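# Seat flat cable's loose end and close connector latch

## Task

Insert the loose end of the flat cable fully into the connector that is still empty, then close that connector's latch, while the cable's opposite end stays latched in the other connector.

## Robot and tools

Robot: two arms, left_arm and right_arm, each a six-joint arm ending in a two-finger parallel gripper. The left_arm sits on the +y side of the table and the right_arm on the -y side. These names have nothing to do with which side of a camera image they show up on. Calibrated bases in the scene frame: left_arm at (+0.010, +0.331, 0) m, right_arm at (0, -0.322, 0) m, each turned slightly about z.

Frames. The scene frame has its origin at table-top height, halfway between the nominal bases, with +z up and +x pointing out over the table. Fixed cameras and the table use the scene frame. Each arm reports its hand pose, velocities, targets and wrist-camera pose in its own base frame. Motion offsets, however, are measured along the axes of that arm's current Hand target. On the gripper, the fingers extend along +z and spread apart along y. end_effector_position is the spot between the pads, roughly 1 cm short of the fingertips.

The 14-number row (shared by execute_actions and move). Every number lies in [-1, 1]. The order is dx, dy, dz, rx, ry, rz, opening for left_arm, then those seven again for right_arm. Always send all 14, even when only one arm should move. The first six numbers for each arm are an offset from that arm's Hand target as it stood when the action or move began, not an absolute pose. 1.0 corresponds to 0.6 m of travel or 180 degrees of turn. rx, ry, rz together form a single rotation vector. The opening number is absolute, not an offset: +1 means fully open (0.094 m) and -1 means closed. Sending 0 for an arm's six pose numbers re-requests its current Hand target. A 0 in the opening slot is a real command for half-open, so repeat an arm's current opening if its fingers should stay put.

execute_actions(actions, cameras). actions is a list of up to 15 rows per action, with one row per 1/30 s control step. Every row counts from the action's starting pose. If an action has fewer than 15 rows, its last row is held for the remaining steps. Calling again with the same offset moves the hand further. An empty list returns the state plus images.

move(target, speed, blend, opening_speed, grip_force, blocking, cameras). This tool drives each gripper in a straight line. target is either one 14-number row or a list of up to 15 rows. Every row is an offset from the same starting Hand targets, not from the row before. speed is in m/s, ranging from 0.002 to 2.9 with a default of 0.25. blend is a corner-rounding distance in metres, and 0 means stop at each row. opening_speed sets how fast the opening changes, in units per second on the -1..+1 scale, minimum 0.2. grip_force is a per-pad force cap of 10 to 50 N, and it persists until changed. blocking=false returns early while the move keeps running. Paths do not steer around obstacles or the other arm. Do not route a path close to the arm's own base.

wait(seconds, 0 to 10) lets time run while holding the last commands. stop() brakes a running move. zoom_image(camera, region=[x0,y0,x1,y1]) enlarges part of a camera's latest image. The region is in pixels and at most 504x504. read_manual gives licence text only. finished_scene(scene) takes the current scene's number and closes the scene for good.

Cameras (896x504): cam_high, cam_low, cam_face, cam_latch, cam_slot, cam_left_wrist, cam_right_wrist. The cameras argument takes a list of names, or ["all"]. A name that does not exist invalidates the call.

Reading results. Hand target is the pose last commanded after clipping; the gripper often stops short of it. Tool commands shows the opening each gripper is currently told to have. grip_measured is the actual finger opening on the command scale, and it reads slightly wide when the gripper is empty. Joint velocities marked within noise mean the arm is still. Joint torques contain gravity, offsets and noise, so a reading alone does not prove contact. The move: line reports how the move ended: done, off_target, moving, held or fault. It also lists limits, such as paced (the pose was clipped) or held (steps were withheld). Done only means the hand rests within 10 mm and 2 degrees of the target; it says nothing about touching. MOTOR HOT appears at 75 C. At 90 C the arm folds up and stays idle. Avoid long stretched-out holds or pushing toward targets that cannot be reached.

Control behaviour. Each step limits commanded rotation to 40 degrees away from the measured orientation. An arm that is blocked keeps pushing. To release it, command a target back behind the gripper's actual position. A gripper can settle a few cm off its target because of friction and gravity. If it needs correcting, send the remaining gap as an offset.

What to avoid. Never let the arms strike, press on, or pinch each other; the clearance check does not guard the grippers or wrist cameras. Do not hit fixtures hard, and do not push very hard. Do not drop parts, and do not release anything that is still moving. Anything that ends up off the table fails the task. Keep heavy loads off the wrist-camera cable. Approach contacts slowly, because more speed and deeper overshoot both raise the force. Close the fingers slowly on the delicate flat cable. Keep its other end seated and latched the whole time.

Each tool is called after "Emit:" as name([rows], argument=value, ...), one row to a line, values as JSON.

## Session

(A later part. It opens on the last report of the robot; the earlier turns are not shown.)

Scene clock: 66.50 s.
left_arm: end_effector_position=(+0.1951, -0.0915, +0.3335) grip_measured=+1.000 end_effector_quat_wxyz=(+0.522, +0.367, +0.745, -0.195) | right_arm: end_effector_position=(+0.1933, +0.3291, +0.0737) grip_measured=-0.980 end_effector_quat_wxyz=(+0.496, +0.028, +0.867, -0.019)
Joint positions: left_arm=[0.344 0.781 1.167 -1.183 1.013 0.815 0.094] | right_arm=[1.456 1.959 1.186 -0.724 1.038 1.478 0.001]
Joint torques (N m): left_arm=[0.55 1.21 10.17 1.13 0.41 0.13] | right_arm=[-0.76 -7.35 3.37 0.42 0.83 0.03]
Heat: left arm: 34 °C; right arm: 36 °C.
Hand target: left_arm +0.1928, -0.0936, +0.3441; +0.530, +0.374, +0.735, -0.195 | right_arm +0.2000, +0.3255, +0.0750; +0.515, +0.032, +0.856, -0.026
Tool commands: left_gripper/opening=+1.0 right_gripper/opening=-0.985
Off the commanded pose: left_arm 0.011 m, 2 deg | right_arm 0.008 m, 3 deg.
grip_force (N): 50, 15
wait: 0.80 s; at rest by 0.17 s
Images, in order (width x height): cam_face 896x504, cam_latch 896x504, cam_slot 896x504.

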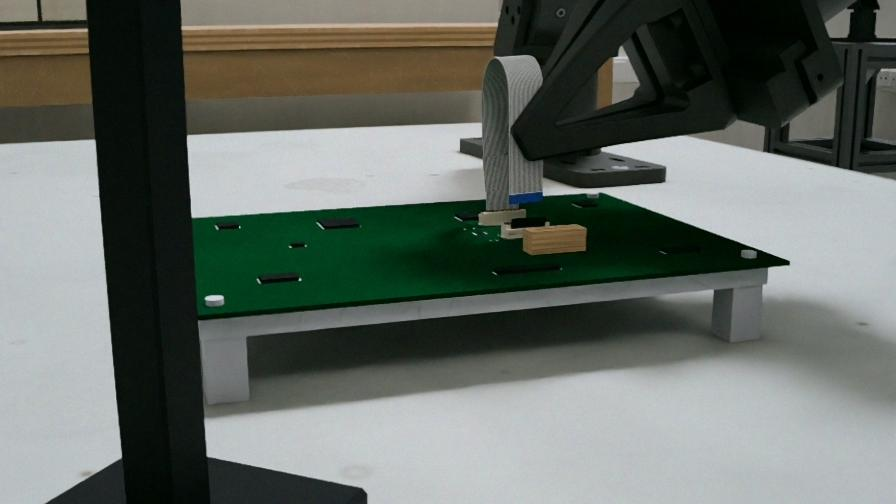

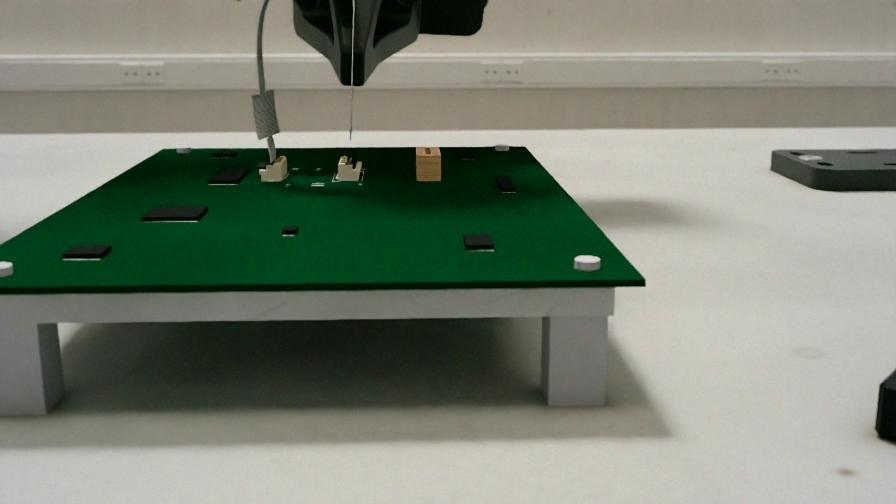

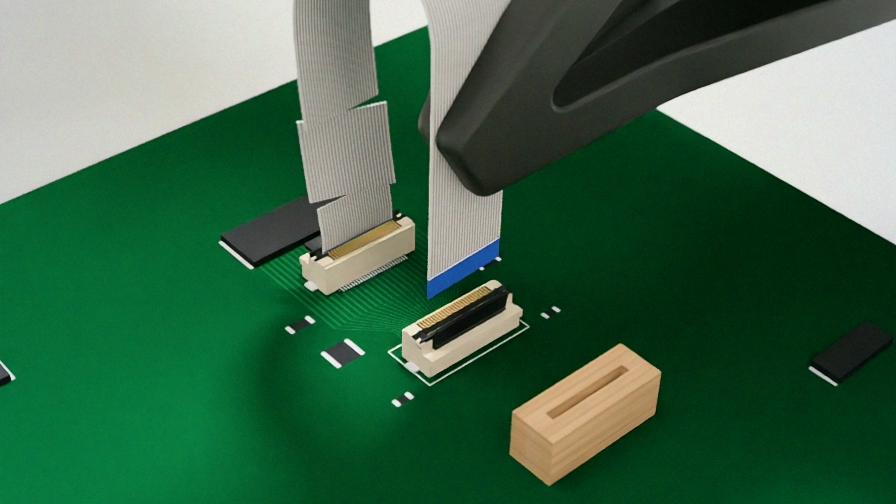

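Emit:
move(target=[0,0,0,0,0,0,1, 0.0061,0.0096,0.0046,-0.0030,0.0005,0.0056,-0.985], speed=0.04)

Emit:
wait(seconds=0.6, cameras=["cam_latch","cam_slot"])

Emit:
zoom_image(camera="cam_latch", region=[320, 125, 380, 185])

Emit:
zoom_image(camera="cam_slot", region=[385, 225, 545, 385])

Scene clock: 75.70 s.
left_arm: end_effector_position=(+0.1951, -0.0915, +0.3335) grip_measured=+1.000 end_effector_quat_wxyz=(+0.522, +0.367, +0.745, -0.195) | right_arm: end_effector_position=(+0.1937, +0.3322, +0.0687) grip_measured=-0.980 end_effector_quat_wxyz=(+0.497, +0.029, +0.867, -0.016)
Joint positions: left_arm=[0.344 0.781 1.167 -1.183 1.013 0.815 0.094] | right_arm=[1.456 1.975 1.186 -0.7 1.038 1.476 0.001]
Joint torques (N m): left_arm=[0.55 1.17 9.94 1.13 0.41 0.14] | right_arm=[-0.9 -7.38 3.69 0.51 0.81 0.02]
Heat: left arm: 33 °C; right arm: 34 °C.
Hand target: left_arm +0.1928, -0.0936, +0.3441; +0.530, +0.374, +0.735, -0.195 | right_arm +0.2012, +0.3312, +0.0704; +0.515, +0.037, +0.856, -0.017
Off the commanded pose: left_arm 0.011 m, 2 deg | right_arm 0.008 m, 3 deg.
grip_force (N): 50, 15
move: off_target (left_arm, right_arm)

Scene clock: 76.30 s.
left_arm: end_effector_position=(+0.1951, -0.0915, +0.3335) grip_measured=+1.000 end_effector_quat_wxyz=(+0.522, +0.367, +0.745, -0.195) | right_arm: end_effector_position=(+0.1937, +0.3322, +0.0687) grip_measured=-0.980 end_effector_quat_wxyz=(+0.497, +0.029, +0.867, -0.016)
Joint positions: left_arm=[0.344 0.781 1.167 -1.183 1.013 0.815 0.094] | right_arm=[1.456 1.975 1.186 -0.7 1.038 1.476 0.001]
Joint torques (N m): left_arm=[0.66 1.05 10.24 1.15 0.41 0.15] | right_arm=[-0.91 -7.36 3.7 0.53 0.81 0.02]
Heat: left arm: 33 °C; right arm: 34 °C.
Hand target: left_arm +0.1928, -0.0936, +0.3441; +0.530, +0.374, +0.735, -0.195 | right_arm +0.2012, +0.3311, +0.0704; +0.515, +0.038, +0.856, -0.017
Tool commands: left_gripper/opening=+1.0 right_gripper/opening=-0.985
Off the commanded pose: left_arm 0.011 m, 2 deg | right_arm 0.008 m, 3 deg.
grip_force (N): 50, 15
wait: 0.60 s; at rest by 0.17 s
Images, in order (width x height): cam_latch 896x504, cam_slot 896x504.

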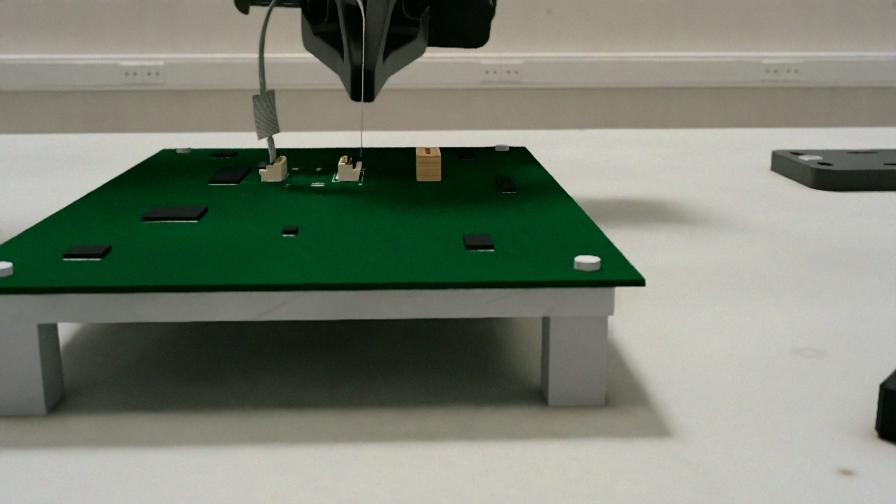

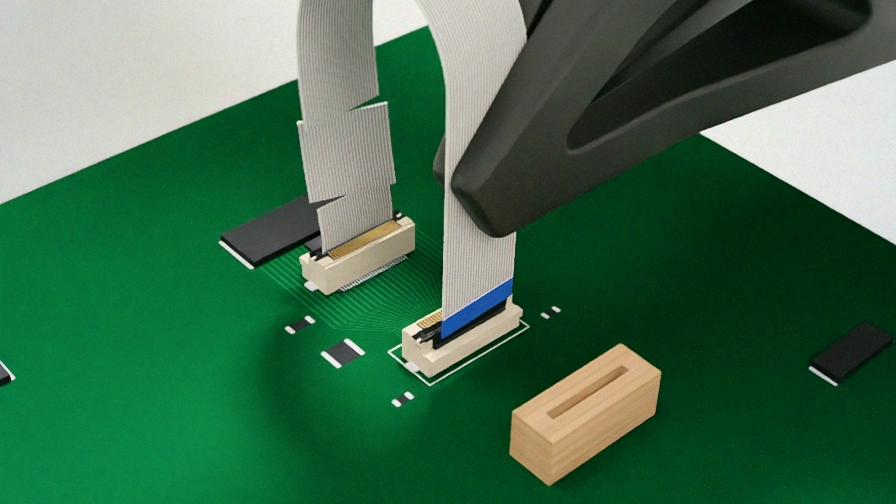

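Scaled by 8.400 from the camera's 896x504 image, which has a finer 1280x720 frame.

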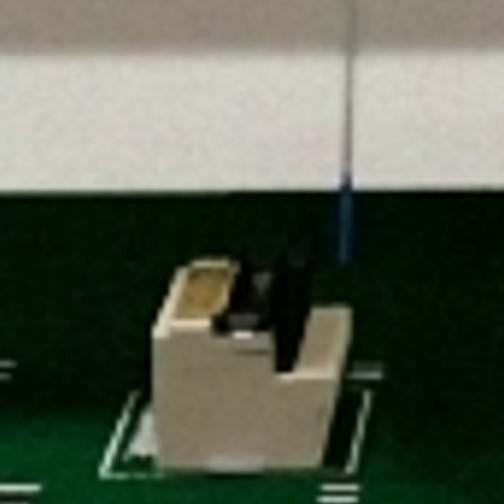

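Scaled by 3.150 from the camera's 896x504 image, which has a finer 1280x720 frame.

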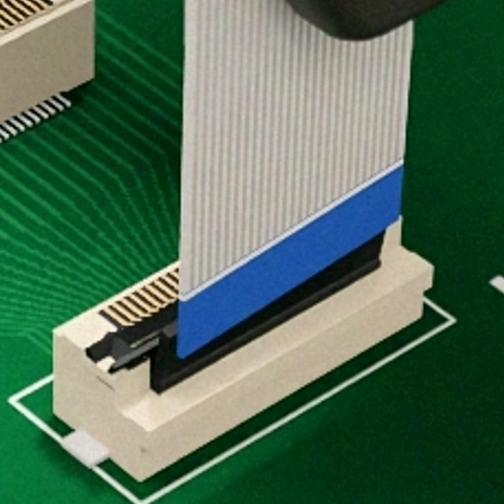

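Emit:
move(target=[0,0,0,0,0,0,1, 0.0047,-0.0078,0.0023,0.0025,-0.0004,-0.0048,-0.985], speed=0.03)

Emit:
wait(seconds=0.6, cameras=["cam_latch","cam_slot"])

Emit:
zoom_image(camera="cam_latch", region=[320, 125, 380, 185])

Emit:
zoom_image(camera="cam_slot", region=[385, 225, 545, 385])

Scene clock: 80.77 s.
left_arm: end_effector_position=(+0.1951, -0.0915, +0.3335) grip_measured=+1.000 end_effector_quat_wxyz=(+0.522, +0.367, +0.745, -0.195) | right_arm: end_effector_position=(+0.1933, +0.3288, +0.0659) grip_measured=-0.980 end_effector_quat_wxyz=(+0.496, +0.026, +0.868, -0.021)
Joint positions: left_arm=[0.344 0.781 1.167 -1.183 1.013 0.815 0.094] | right_arm=[1.456 1.975 1.174 -0.699 1.038 1.475 0.001]
Joint torques (N m): left_arm=[0.58 1.16 10.06 1.17 0.41 0.15] | right_arm=[-0.88 -7.31 3.41 0.5 0.83 0.03]
Heat: left arm: 33 °C; right arm: 34 °C.
Hand target: left_arm +0.1928, -0.0936, +0.3441; +0.530, +0.374, +0.735, -0.195 | right_arm +0.2007, +0.3265, +0.0672; +0.515, +0.033, +0.856, -0.024
Off the commanded pose: left_arm 0.011 m, 2 deg | right_arm 0.008 m, 3 deg.
grip_force (N): 50, 15
move: off_target (left_arm, right_arm)

Scene clock: 81.37 s.
left_arm: end_effector_position=(+0.1951, -0.0915, +0.3335) grip_measured=+1.000 end_effector_quat_wxyz=(+0.522, +0.367, +0.745, -0.195) | right_arm: end_effector_position=(+0.1933, +0.3288, +0.0659) grip_measured=-0.980 end_effector_quat_wxyz=(+0.496, +0.026, +0.868, -0.021)
Joint positions: left_arm=[0.344 0.781 1.167 -1.183 1.013 0.815 0.094] | right_arm=[1.456 1.975 1.174 -0.698 1.038 1.475 0.001]
Joint torques (N m): left_arm=[0.47 1.11 10.03 1.15 0.44 0.16] | right_arm=[-0.88 -7.31 3.43 0.5 0.83 0.02]
Heat: left arm: 33 °C; right arm: 34 °C.
Hand target: left_arm +0.1928, -0.0936, +0.3441; +0.530, +0.374, +0.735, -0.195 | right_arm +0.2007, +0.3265, +0.0672; +0.515, +0.033, +0.856, -0.024
Tool commands: left_gripper/opening=+1.0 right_gripper/opening=-0.985
Off the commanded pose: left_arm 0.011 m, 2 deg | right_arm 0.008 m, 3 deg.
grip_force (N): 50, 15
wait: 0.60 s; at rest by 0.17 s
Images, in order (width x height): cam_latch 896x504, cam_slot 896x504.

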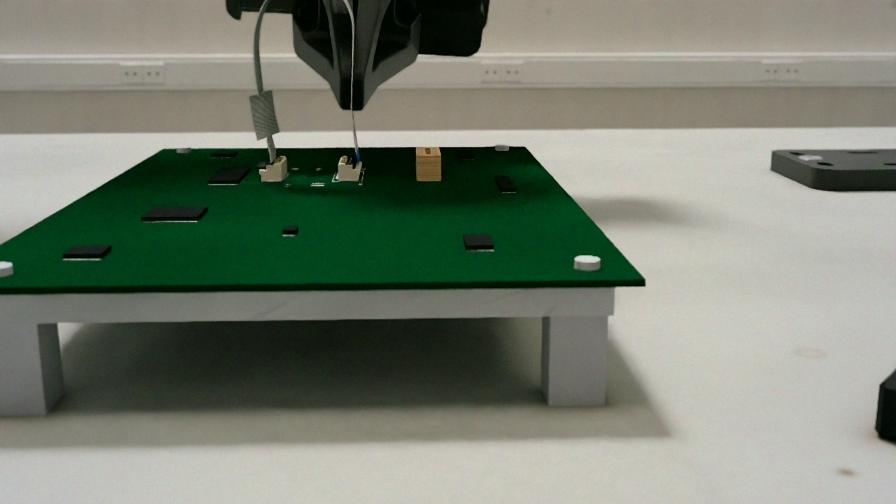

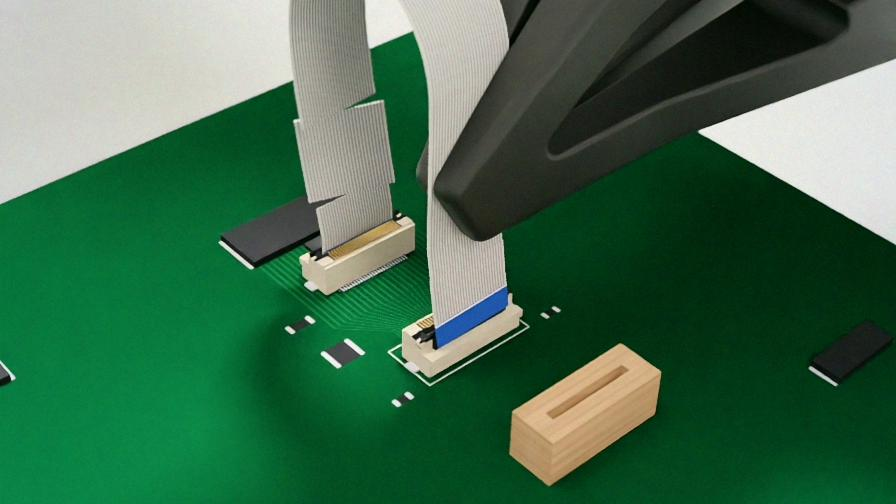

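Scaled by 8.400 from the camera's 896x504 image, which has a finer 1280x720 frame.

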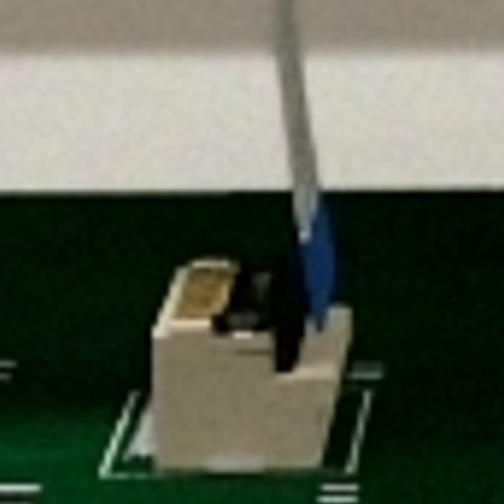

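Scaled by 3.150 from the camera's 896x504 image, which has a finer 1280x720 frame.

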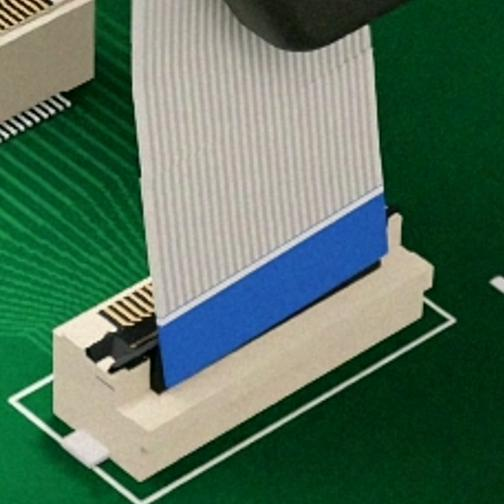

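Emit:
move(target=[0,0,0,0,0,0,1, -0.0095,0.0002,-0.0020,-0.0004,-0.0111,0.0008,-0.985], speed=0.03)

Emit:
wait(seconds=0.6, cameras=["cam_latch","cam_slot"])

Emit:
zoom_image(camera="cam_latch", region=[320, 125, 380, 185])

Emit:
zoom_image(camera="cam_slot", region=[385, 225, 545, 385])

Scene clock: 85.30 s.
left_arm: end_effector_position=(+0.1951, -0.0915, +0.3335) grip_measured=+1.000 end_effector_quat_wxyz=(+0.522, +0.367, +0.745, -0.195) | right_arm: end_effector_position=(+0.1957, +0.3283, +0.0701) grip_measured=-0.980 end_effector_quat_wxyz=(+0.508, +0.027, +0.861, -0.022)
Joint positions: left_arm=[0.344 0.781 1.167 -1.183 1.013 0.815 0.094] | right_arm=[1.456 1.975 1.174 -0.698 1.065 1.475 0.001]
Joint torques (N m): left_arm=[0.55 1.16 10.04 1.11 0.43 0.12] | right_arm=[-0.57 -7.36 3.33 0.52 0.92 0.05]
Heat: left arm: 33 °C; right arm: 34 °C.
Hand target: left_arm +0.1928, -0.0936, +0.3441; +0.530, +0.374, +0.735, -0.195 | right_arm +0.2023, +0.3265, +0.0728; +0.530, +0.033, +0.847, -0.024
Off the commanded pose: left_arm 0.011 m, 2 deg | right_arm 0.007 m, 3 deg.
grip_force (N): 50, 15
move: off_target (left_arm, right_arm)

Scene clock: 85.90 s.
left_arm: end_effector_position=(+0.1951, -0.0915, +0.3335) grip_measured=+1.000 end_effector_quat_wxyz=(+0.522, +0.367, +0.745, -0.195) | right_arm: end_effector_position=(+0.1957, +0.3282, +0.0702) grip_measured=-0.980 end_effector_quat_wxyz=(+0.508, +0.027, +0.861, -0.022)
Joint positions: left_arm=[0.344 0.781 1.167 -1.183 1.013 0.815 0.094] | right_arm=[1.456 1.975 1.174 -0.698 1.065 1.475 0.001]
Joint torques (N m): left_arm=[0.66 1.09 10.21 1.12 0.42 0.14] | right_arm=[-0.57 -7.38 3.32 0.52 0.9 0.05]
Heat: left arm: 33 °C; right arm: 33 °C.
Hand target: left_arm +0.1928, -0.0936, +0.3441; +0.530, +0.374, +0.735, -0.195 | right_arm +0.2023, +0.3265, +0.0728; +0.530, +0.033, +0.847, -0.024
Tool commands: left_gripper/opening=+1.0 right_gripper/opening=-0.985
Off the commanded pose: left_arm 0.011 m, 2 deg | right_arm 0.007 m, 3 deg.
grip_force (N): 50, 15
wait: 0.60 s; at rest by 0.17 s
Images, in order (width x height): cam_latch 896x504, cam_slot 896x504.

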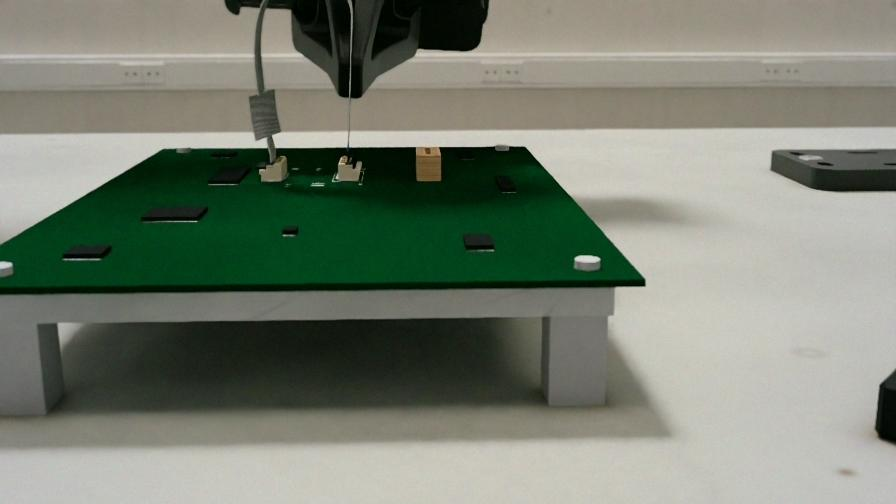

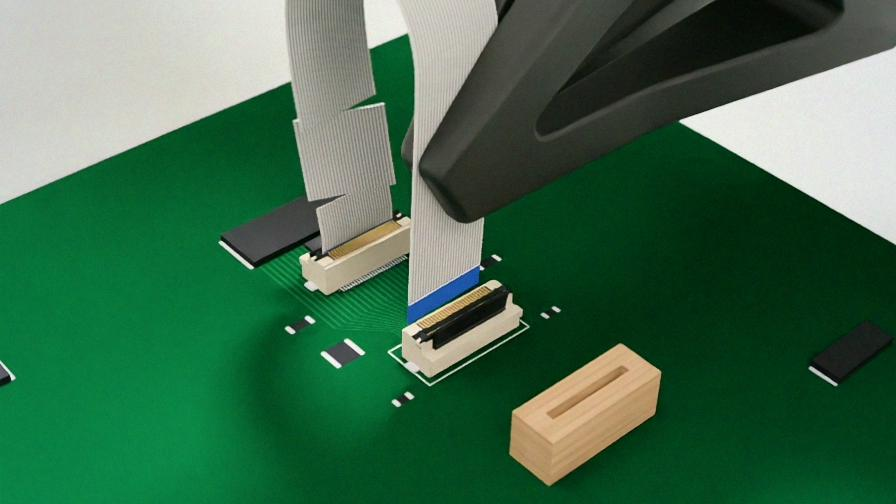

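Scaled by 8.400 from the camera's 896x504 image, which has a finer 1280x720 frame.

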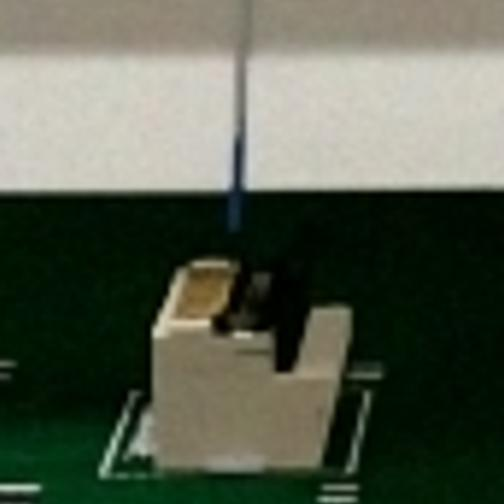

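Scaled by 3.150 from the camera's 896x504 image, which has a finer 1280x720 frame.

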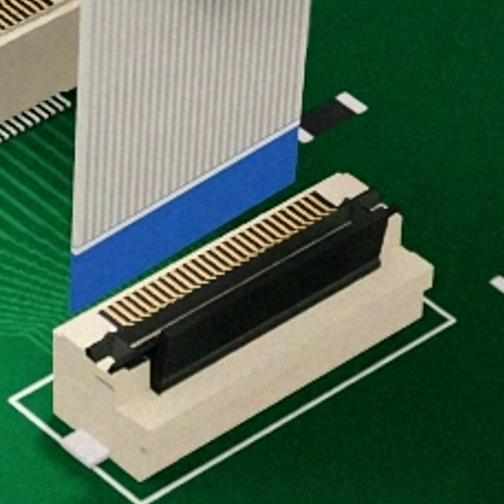

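Emit:
move(target=[0,0,0,0,0,0,1, 0.0135,0.0043,0.0023,-0.0018,0.0176,0.0036,-0.985], speed=0.03)

Emit:
wait(seconds=0.6, cameras=["cam_latch","cam_slot"])

Emit:
zoom_image(camera="cam_latch", region=[320, 125, 380, 185])

Emit:
zoom_image(camera="cam_slot", region=[385, 225, 545, 385])

Scene clock: 92.53 s.
left_arm: end_effector_position=(+0.1951, -0.0915, +0.3335) grip_measured=+1.000 end_effector_quat_wxyz=(+0.522, +0.367, +0.745, -0.195) | right_arm: end_effector_position=(+0.1941, +0.3304, +0.0655) grip_measured=-0.980 end_effector_quat_wxyz=(+0.495, +0.029, +0.868, -0.017)
Joint positions: left_arm=[0.344 0.781 1.167 -1.183 1.013 0.815 0.094] | right_arm=[1.453 1.975 1.174 -0.686 1.035 1.473 0.001]
Joint torques (N m): left_arm=[0.5 1.21 10.14 1.15 0.4 0.18] | right_arm=[-0.9 -7.39 3.6 0.52 0.67 0.02]
Heat: left arm: 33 °C; right arm: 33 °C.
Hand target: left_arm +0.1928, -0.0936, +0.3441; +0.530, +0.374, +0.735, -0.195 | right_arm +0.2001, +0.3293, +0.0649; +0.506, +0.037, +0.861, -0.017
Off the commanded pose: left_arm 0.011 m, 2 deg | right_arm 0.006 m, 2 deg.
grip_force (N): 50, 15
move: off_target (left_arm)

Scene clock: 93.13 s.
left_arm: end_effector_position=(+0.1951, -0.0915, +0.3335) grip_measured=+1.000 end_effector_quat_wxyz=(+0.522, +0.367, +0.745, -0.195) | right_arm: end_effector_position=(+0.1941, +0.3305, +0.0656) grip_measured=-0.980 end_effector_quat_wxyz=(+0.495, +0.029, +0.868, -0.016)
Joint positions: left_arm=[0.344 0.781 1.167 -1.183 1.013 0.815 0.094] | right_arm=[1.453 1.975 1.174 -0.685 1.035 1.473 0.001]
Joint torques (N m): left_arm=[0.46 1.03 10.09 1.14 0.44 0.13] | right_arm=[-0.9 -7.38 3.62 0.53 0.67 0.02]
Heat: left arm: 33 °C; right arm: 33 °C.
Hand target: left_arm +0.1928, -0.0936, +0.3441; +0.530, +0.374, +0.735, -0.195 | right_arm +0.2001, +0.3293, +0.0649; +0.506, +0.037, +0.861, -0.017
Tool commands: left_gripper/opening=+1.0 right_gripper/opening=-0.985
Off the commanded pose: left_arm 0.011 m, 2 deg | right_arm 0.006 m, 2 deg.
grip_force (N): 50, 15
wait: 0.60 s; at rest by 0.17 s
Images, in order (width x height): cam_latch 896x504, cam_slot 896x504.

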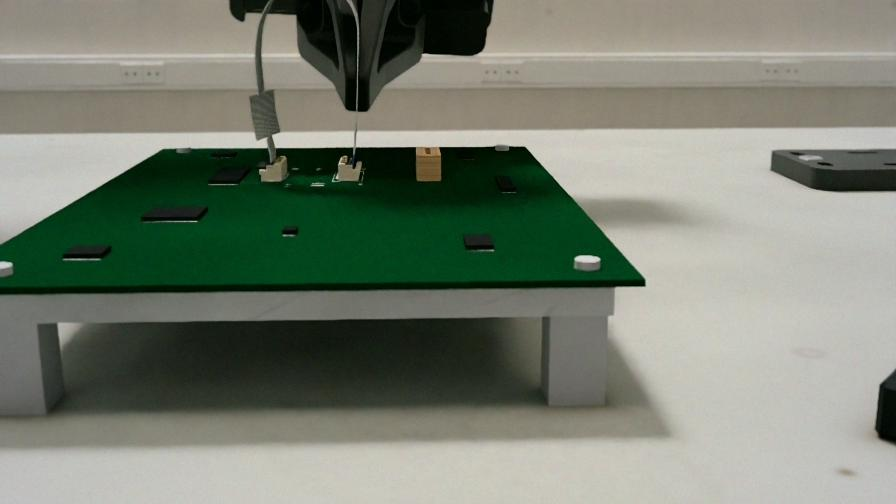

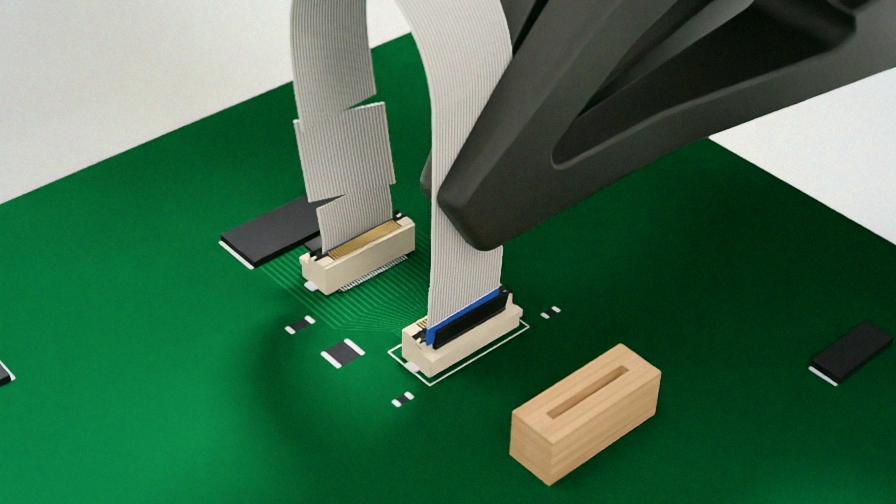

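Scaled by 8.400 from the camera's 896x504 image, which has a finer 1280x720 frame.

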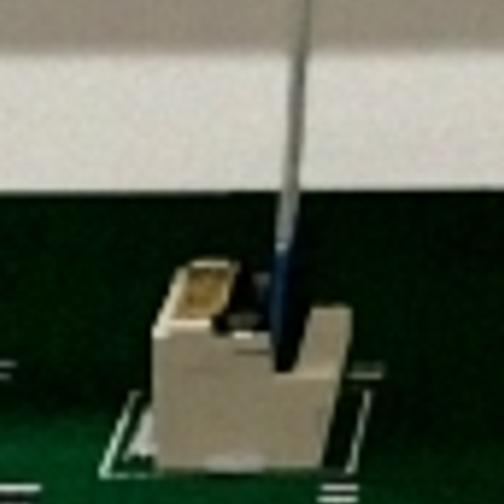

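Scaled by 3.150 from the camera's 896x504 image, which has a finer 1280x720 frame.

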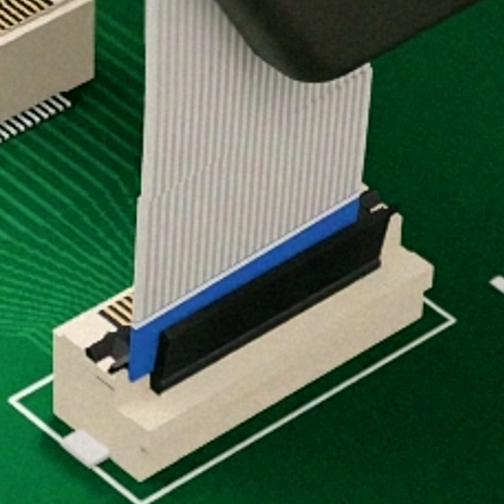

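Emit:
move(target=[0,0,0,0,0,0,1, 0.0084,-0.0014,0.0055,0.0030,-0.0005,-0.0053,-0.985], speed=0.02)

Emit:
wait(seconds=0.6, cameras=["cam_latch","cam_slot"])

Emit:
zoom_image(camera="cam_latch", region=[320, 125, 380, 185])

Emit:
zoom_image(camera="cam_slot", region=[385, 225, 545, 385])

Scene clock: 98.73 s.
left_arm: end_effector_position=(+0.1951, -0.0915, +0.3335) grip_measured=+1.000 end_effector_quat_wxyz=(+0.522, +0.367, +0.745, -0.195) | right_arm: end_effector_position=(+0.1949, +0.3314, +0.0644) grip_measured=-0.980 end_effector_quat_wxyz=(+0.498, +0.029, +0.866, -0.016)
Joint positions: left_arm=[0.344 0.781 1.167 -1.183 1.013 0.815 0.094] | right_arm=[1.453 1.982 1.174 -0.676 1.042 1.471 0.001]
Joint torques (N m): left_arm=[0.57 1.2 10 1.12 0.38 0.16] | right_arm=[-0.95 -6.63 3.62 0.45 0.61 0.02]
Heat: left arm: 33 °C; right arm: 33 °C.
Hand target: left_arm +0.1928, -0.0936, +0.3441; +0.530, +0.374, +0.735, -0.195 | right_arm +0.2005, +0.3285, +0.0589; +0.507, +0.032, +0.861, -0.026
Off the commanded pose: left_arm 0.011 m, 2 deg | right_arm 0.008 m, 2 deg.
grip_force (N): 50, 15
move: off_target (left_arm)

Scene clock: 99.33 s.
left_arm: end_effector_position=(+0.1951, -0.0915, +0.3335) grip_measured=+1.000 end_effector_quat_wxyz=(+0.522, +0.367, +0.745, -0.195) | right_arm: end_effector_position=(+0.1950, +0.3316, +0.0645) grip_measured=-0.980 end_effector_quat_wxyz=(+0.499, +0.029, +0.866, -0.016)
Joint positions: left_arm=[0.344 0.781 1.167 -1.183 1.013 0.815 0.094] | right_arm=[1.453 1.982 1.174 -0.675 1.042 1.471 0.001]
Joint torques (N m): left_arm=[0.51 1.06 10.13 1.13 0.41 0.16] | right_arm=[-0.96 -6.6 3.62 0.46 0.62 0.02]
Heat: left arm: 33 °C; right arm: 33 °C.
Hand target: left_arm +0.1928, -0.0936, +0.3441; +0.530, +0.374, +0.735, -0.195 | right_arm +0.2005, +0.3285, +0.0590; +0.507, +0.032, +0.861, -0.025
Tool commands: left_gripper/opening=+1.0 right_gripper/opening=-0.985
Off the commanded pose: left_arm 0.011 m, 2 deg | right_arm 0.008 m, 2 deg.
grip_force (N): 50, 15
wait: 0.60 s; at rest by 0.17 s
Images, in order (width x height): cam_latch 896x504, cam_slot 896x504.

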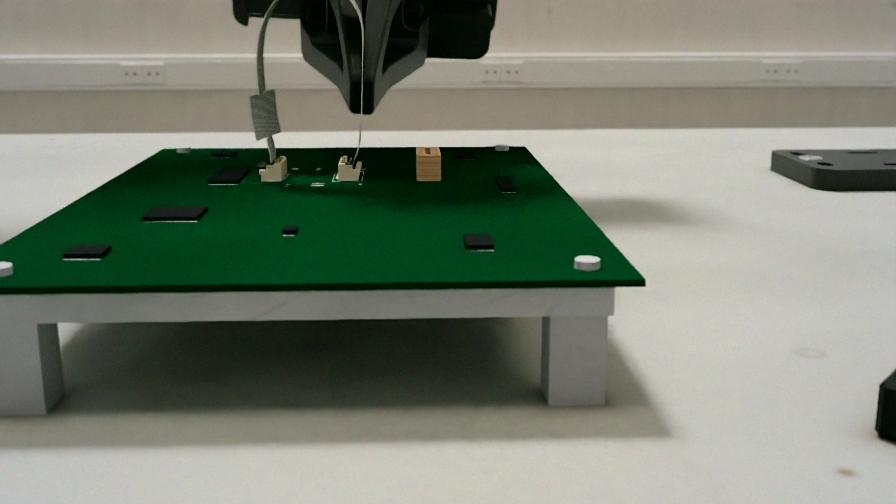

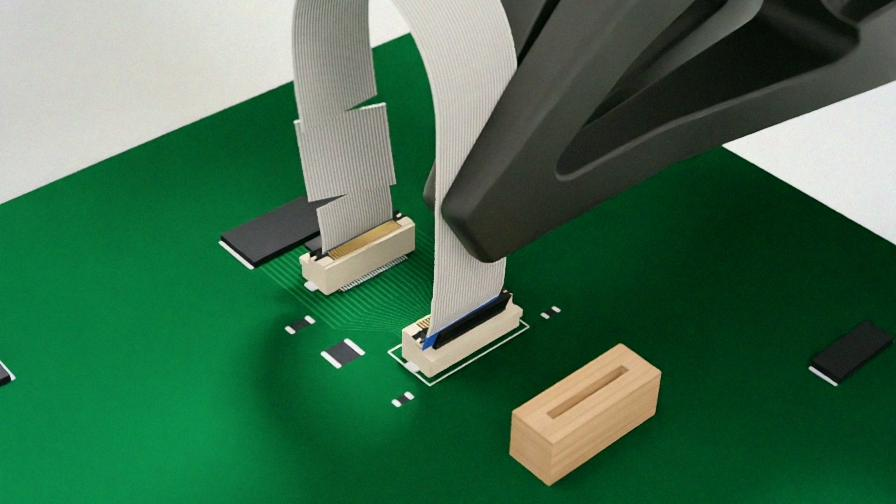

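Scaled by 8.400 from the camera's 896x504 image, which has a finer 1280x720 frame.

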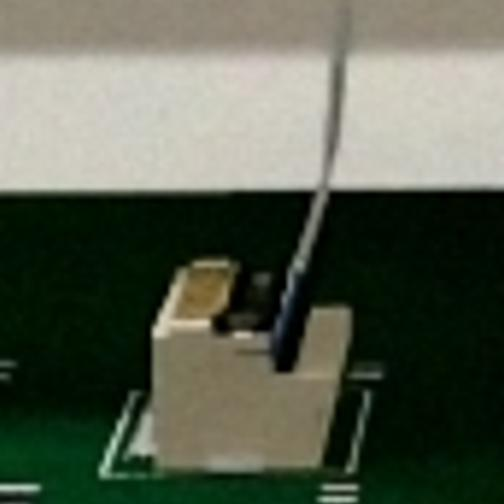

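Scaled by 3.150 from the camera's 896x504 image, which has a finer 1280x720 frame.

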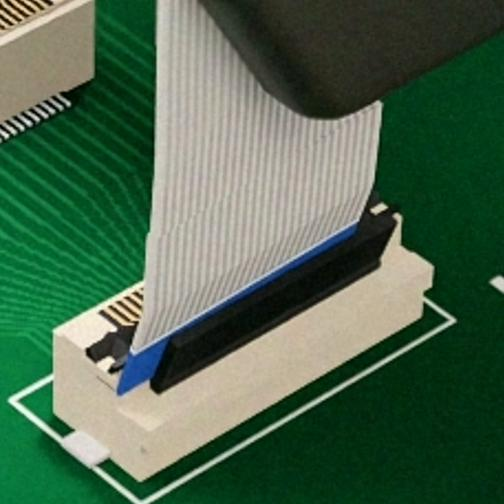

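Emit:
zoom_image(camera="cam_slot", region=[398, 310, 458, 370])

Emit:
zoom_image(camera="cam_latch", region=[335, 148, 365, 178])

Emit:
zoom_image(camera="cam_slot", region=[480, 275, 520, 315])

Scaled by 8.400 from the camera's 896x504 image, which has a finer 1280x720 frame.

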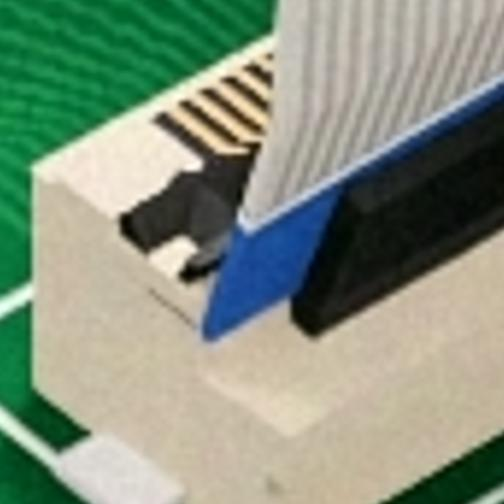

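Scaled by 16.800 from the camera's 896x504 image, which has a finer 1280x720 frame.

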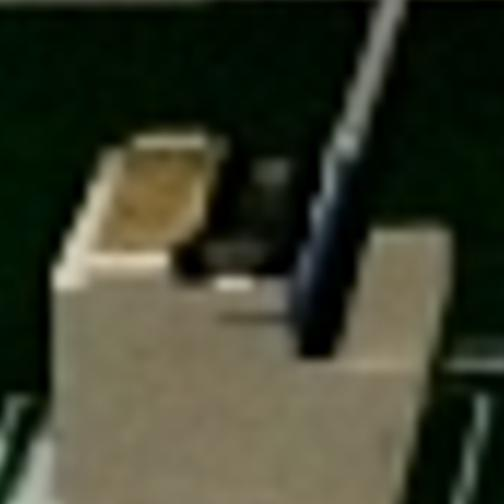

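Scaled by 12.600 from the camera's 896x504 image, which has a finer 1280x720 frame.

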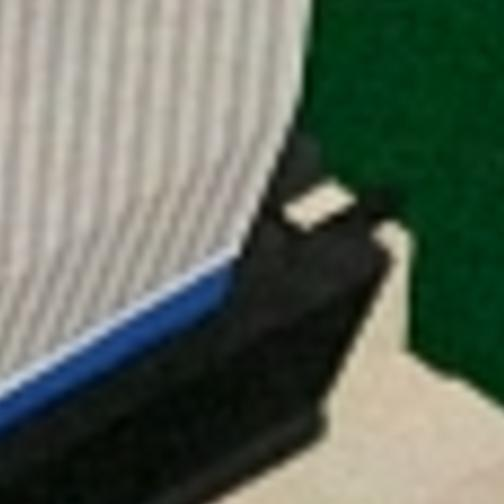

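Emit:
move([
  [0,0,0,0,0,0,1, -0.0148,0.0009,-0.0056,-0.0022,-0.0108,0.0042,-0.985],
  [0,0,0,0,0,0,1, -0.0057,0.0023,-0.0187,-0.0060,-0.0115,-0.0067,-0.985],
], blend=0.002, speed=0.03)

Emit:
wait(seconds=0.6, cameras=["cam_latch","cam_slot"])

Emit:
zoom_image(camera="cam_latch", region=[320, 125, 380, 185])

Emit:
zoom_image(camera="cam_slot", region=[385, 225, 545, 385])

Scene clock: 110.23 s.
left_arm: end_effector_position=(+0.1951, -0.0915, +0.3335) grip_measured=+1.000 end_effector_quat_wxyz=(+0.522, +0.367, +0.745, -0.195) | right_arm: end_effector_position=(+0.1912, +0.3341, +0.0666) grip_measured=-0.980 end_effector_quat_wxyz=(+0.504, +0.023, +0.863, -0.013)
Joint positions: left_arm=[0.344 0.781 1.167 -1.183 1.013 0.815 0.094] | right_arm=[1.468 1.982 1.174 -0.675 1.056 1.471 0.001]
Joint torques (N m): left_arm=[0.53 1.14 10.22 1.12 0.43 0.14] | right_arm=[0.5 -7.38 3.36 0.28 0.81 0.05]
Heat: left arm: 33 °C; right arm: 33 °C.
Hand target: left_arm +0.1928, -0.0936, +0.3441; +0.530, +0.374, +0.735, -0.195 | right_arm +0.1925, +0.3306, +0.0674; +0.522, +0.018, +0.852, -0.023
Off the commanded pose: left_arm 0.011 m, 2 deg | right_arm 0.004 m, 3 deg.
grip_force (N): 50, 15
move: off_target (left_arm, right_arm)

Scene clock: 110.83 s.
left_arm: end_effector_position=(+0.1951, -0.0915, +0.3335) grip_measured=+1.000 end_effector_quat_wxyz=(+0.522, +0.367, +0.745, -0.195) | right_arm: end_effector_position=(+0.1912, +0.3341, +0.0666) grip_measured=-0.980 end_effector_quat_wxyz=(+0.505, +0.023, +0.863, -0.013)
Joint positions: left_arm=[0.344 0.781 1.167 -1.183 1.013 0.815 0.094] | right_arm=[1.468 1.982 1.174 -0.675 1.056 1.471 0.001]
Joint torques (N m): left_arm=[0.51 1.24 10.14 1.16 0.42 0.12] | right_arm=[0.5 -7.38 3.34 0.29 0.83 0.05]
Heat: left arm: 33 °C; right arm: 33 °C.
Hand target: left_arm +0.1928, -0.0936, +0.3441; +0.530, +0.374, +0.735, -0.195 | right_arm +0.1925, +0.3306, +0.0674; +0.522, +0.018, +0.852, -0.023
Tool commands: left_gripper/opening=+1.0 right_gripper/opening=-0.985
Off the commanded pose: left_arm 0.011 m, 2 deg | right_arm 0.004 m, 3 deg.
grip_force (N): 50, 15
wait: 0.60 s; at rest by 0.17 s
Images, in order (width x height): cam_latch 896x504, cam_slot 896x504.

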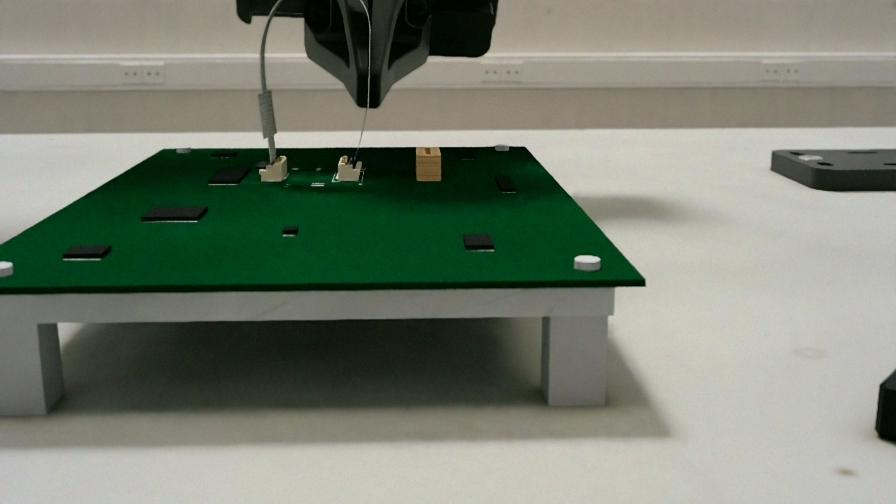

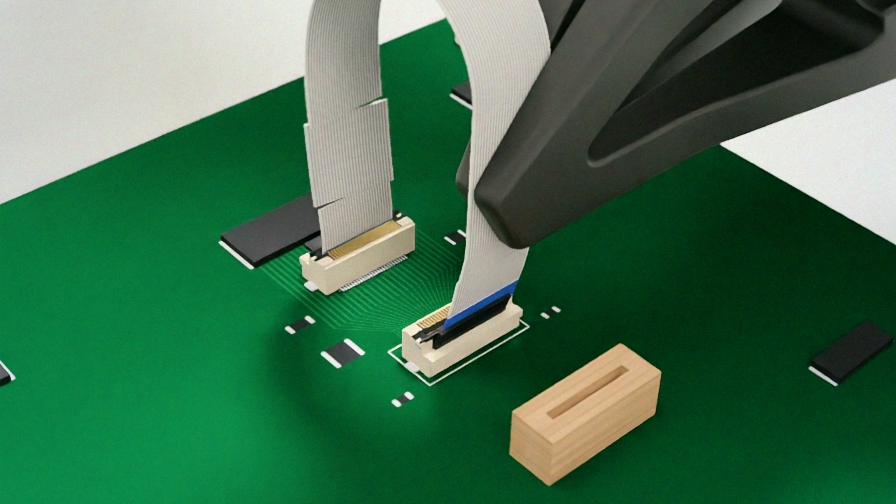

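Scaled by 8.400 from the camera's 896x504 image, which has a finer 1280x720 frame.

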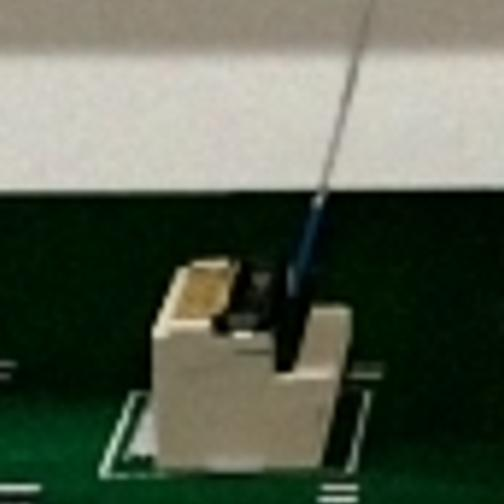

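Scaled by 3.150 from the camera's 896x504 image, which has a finer 1280x720 frame.

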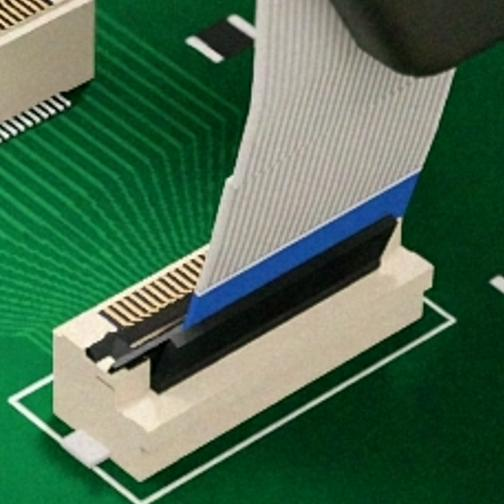

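Emit:
move(target=[0,0,0,0,0,0,1, -0.0057,-0.0157,0.0112,0.0113,-0.0036,-0.0065,-0.985], speed=0.03)

Emit:
wait(seconds=0.6, cameras=["cam_latch","cam_slot"])

Emit:
zoom_image(camera="cam_latch", region=[320, 125, 380, 185])

Emit:
zoom_image(camera="cam_slot", region=[385, 225, 545, 385])

Scene clock: 115.43 s.
left_arm: end_effector_position=(+0.1951, -0.0915, +0.3335) grip_measured=+1.000 end_effector_quat_wxyz=(+0.522, +0.367, +0.745, -0.195) | right_arm: end_effector_position=(+0.1932, +0.3282, +0.0668) grip_measured=-0.980 end_effector_quat_wxyz=(+0.508, +0.019, +0.861, -0.026)
Joint positions: left_arm=[0.344 0.781 1.167 -1.183 1.013 0.815 0.094] | right_arm=[1.463 1.982 1.169 -0.696 1.066 1.471 0.001]
Joint torques (N m): left_arm=[0.62 1.21 10.07 1.13 0.43 0.13] | right_arm=[-0.75 -7.13 3.4 0.17 0.86 0.07]
Heat: left arm: 34 °C; right arm: 33 °C.
Hand target: left_arm +0.1928, -0.0936, +0.3441; +0.530, +0.374, +0.735, -0.195 | right_arm +0.1995, +0.3209, +0.0676; +0.526, +0.019, +0.849, -0.044
Off the commanded pose: left_arm 0.011 m, 2 deg | right_arm 0.010 m, 3 deg.
grip_force (N): 50, 15
move: off_target (left_arm, right_arm)

Scene clock: 116.03 s.
left_arm: end_effector_position=(+0.1951, -0.0915, +0.3335) grip_measured=+1.000 end_effector_quat_wxyz=(+0.522, +0.367, +0.745, -0.195) | right_arm: end_effector_position=(+0.1932, +0.3281, +0.0668) grip_measured=-0.980 end_effector_quat_wxyz=(+0.508, +0.019, +0.861, -0.026)
Joint positions: left_arm=[0.344 0.781 1.167 -1.183 1.013 0.815 0.094] | right_arm=[1.463 1.982 1.169 -0.697 1.066 1.471 0.001]
Joint torques (N m): left_arm=[0.59 1.18 9.98 1.12 0.38 0.13] | right_arm=[-0.76 -7.15 3.38 0.18 0.86 0.07]
Heat: left arm: 34 °C; right arm: 33 °C.
Hand target: left_arm +0.1928, -0.0936, +0.3441; +0.530, +0.374, +0.735, -0.195 | right_arm +0.1995, +0.3209, +0.0676; +0.526, +0.019, +0.849, -0.044
Tool commands: left_gripper/opening=+1.0 right_gripper/opening=-0.985
Off the commanded pose: left_arm 0.011 m, 2 deg | right_arm 0.010 m, 3 deg.
grip_force (N): 50, 15
wait: 0.60 s; at rest by 0.17 s
Images, in order (width x height): cam_latch 896x504, cam_slot 896x504.

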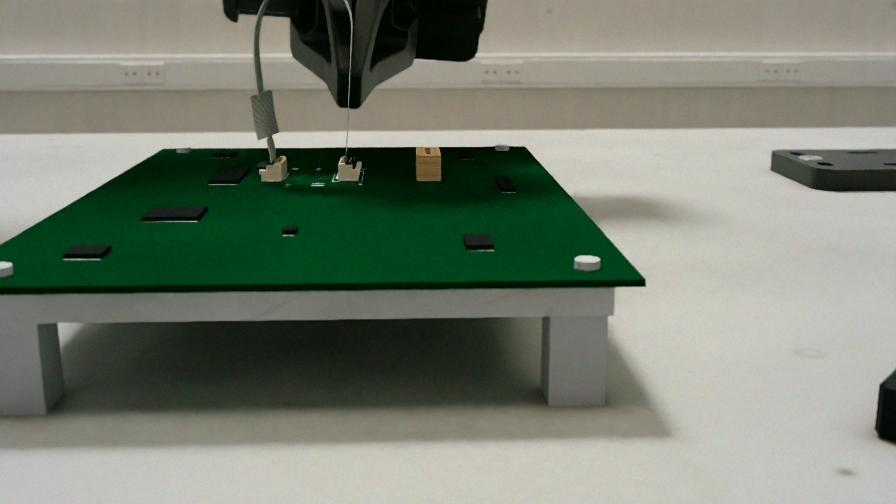

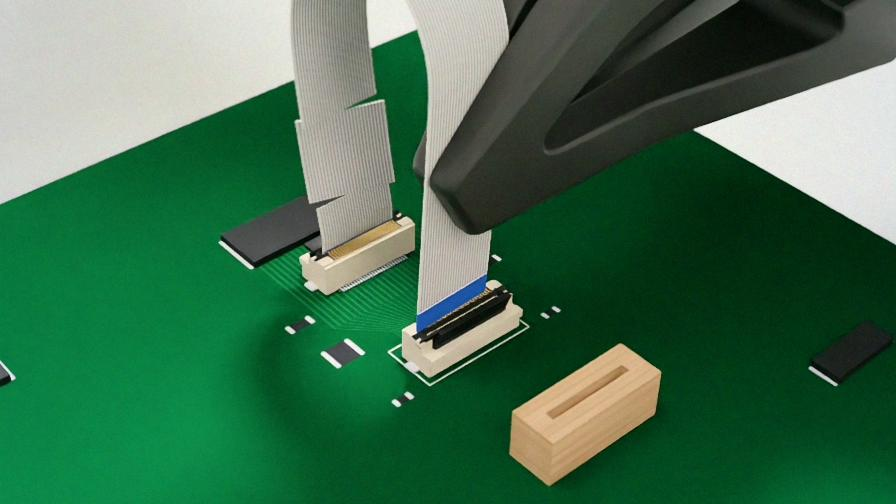

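Scaled by 8.400 from the camera's 896x504 image, which has a finer 1280x720 frame.

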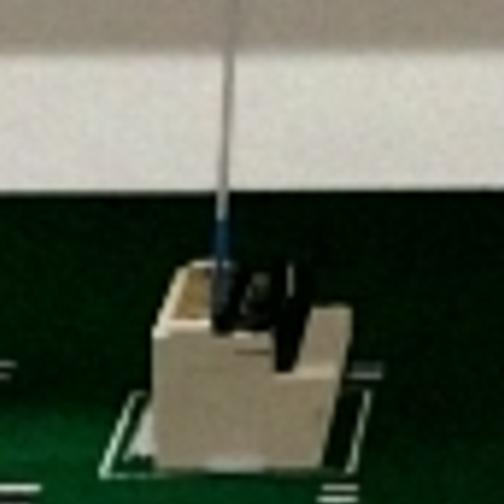

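Scaled by 3.150 from the camera's 896x504 image, which has a finer 1280x720 frame.

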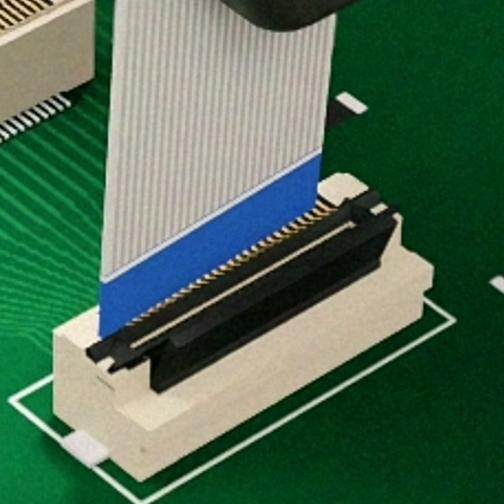

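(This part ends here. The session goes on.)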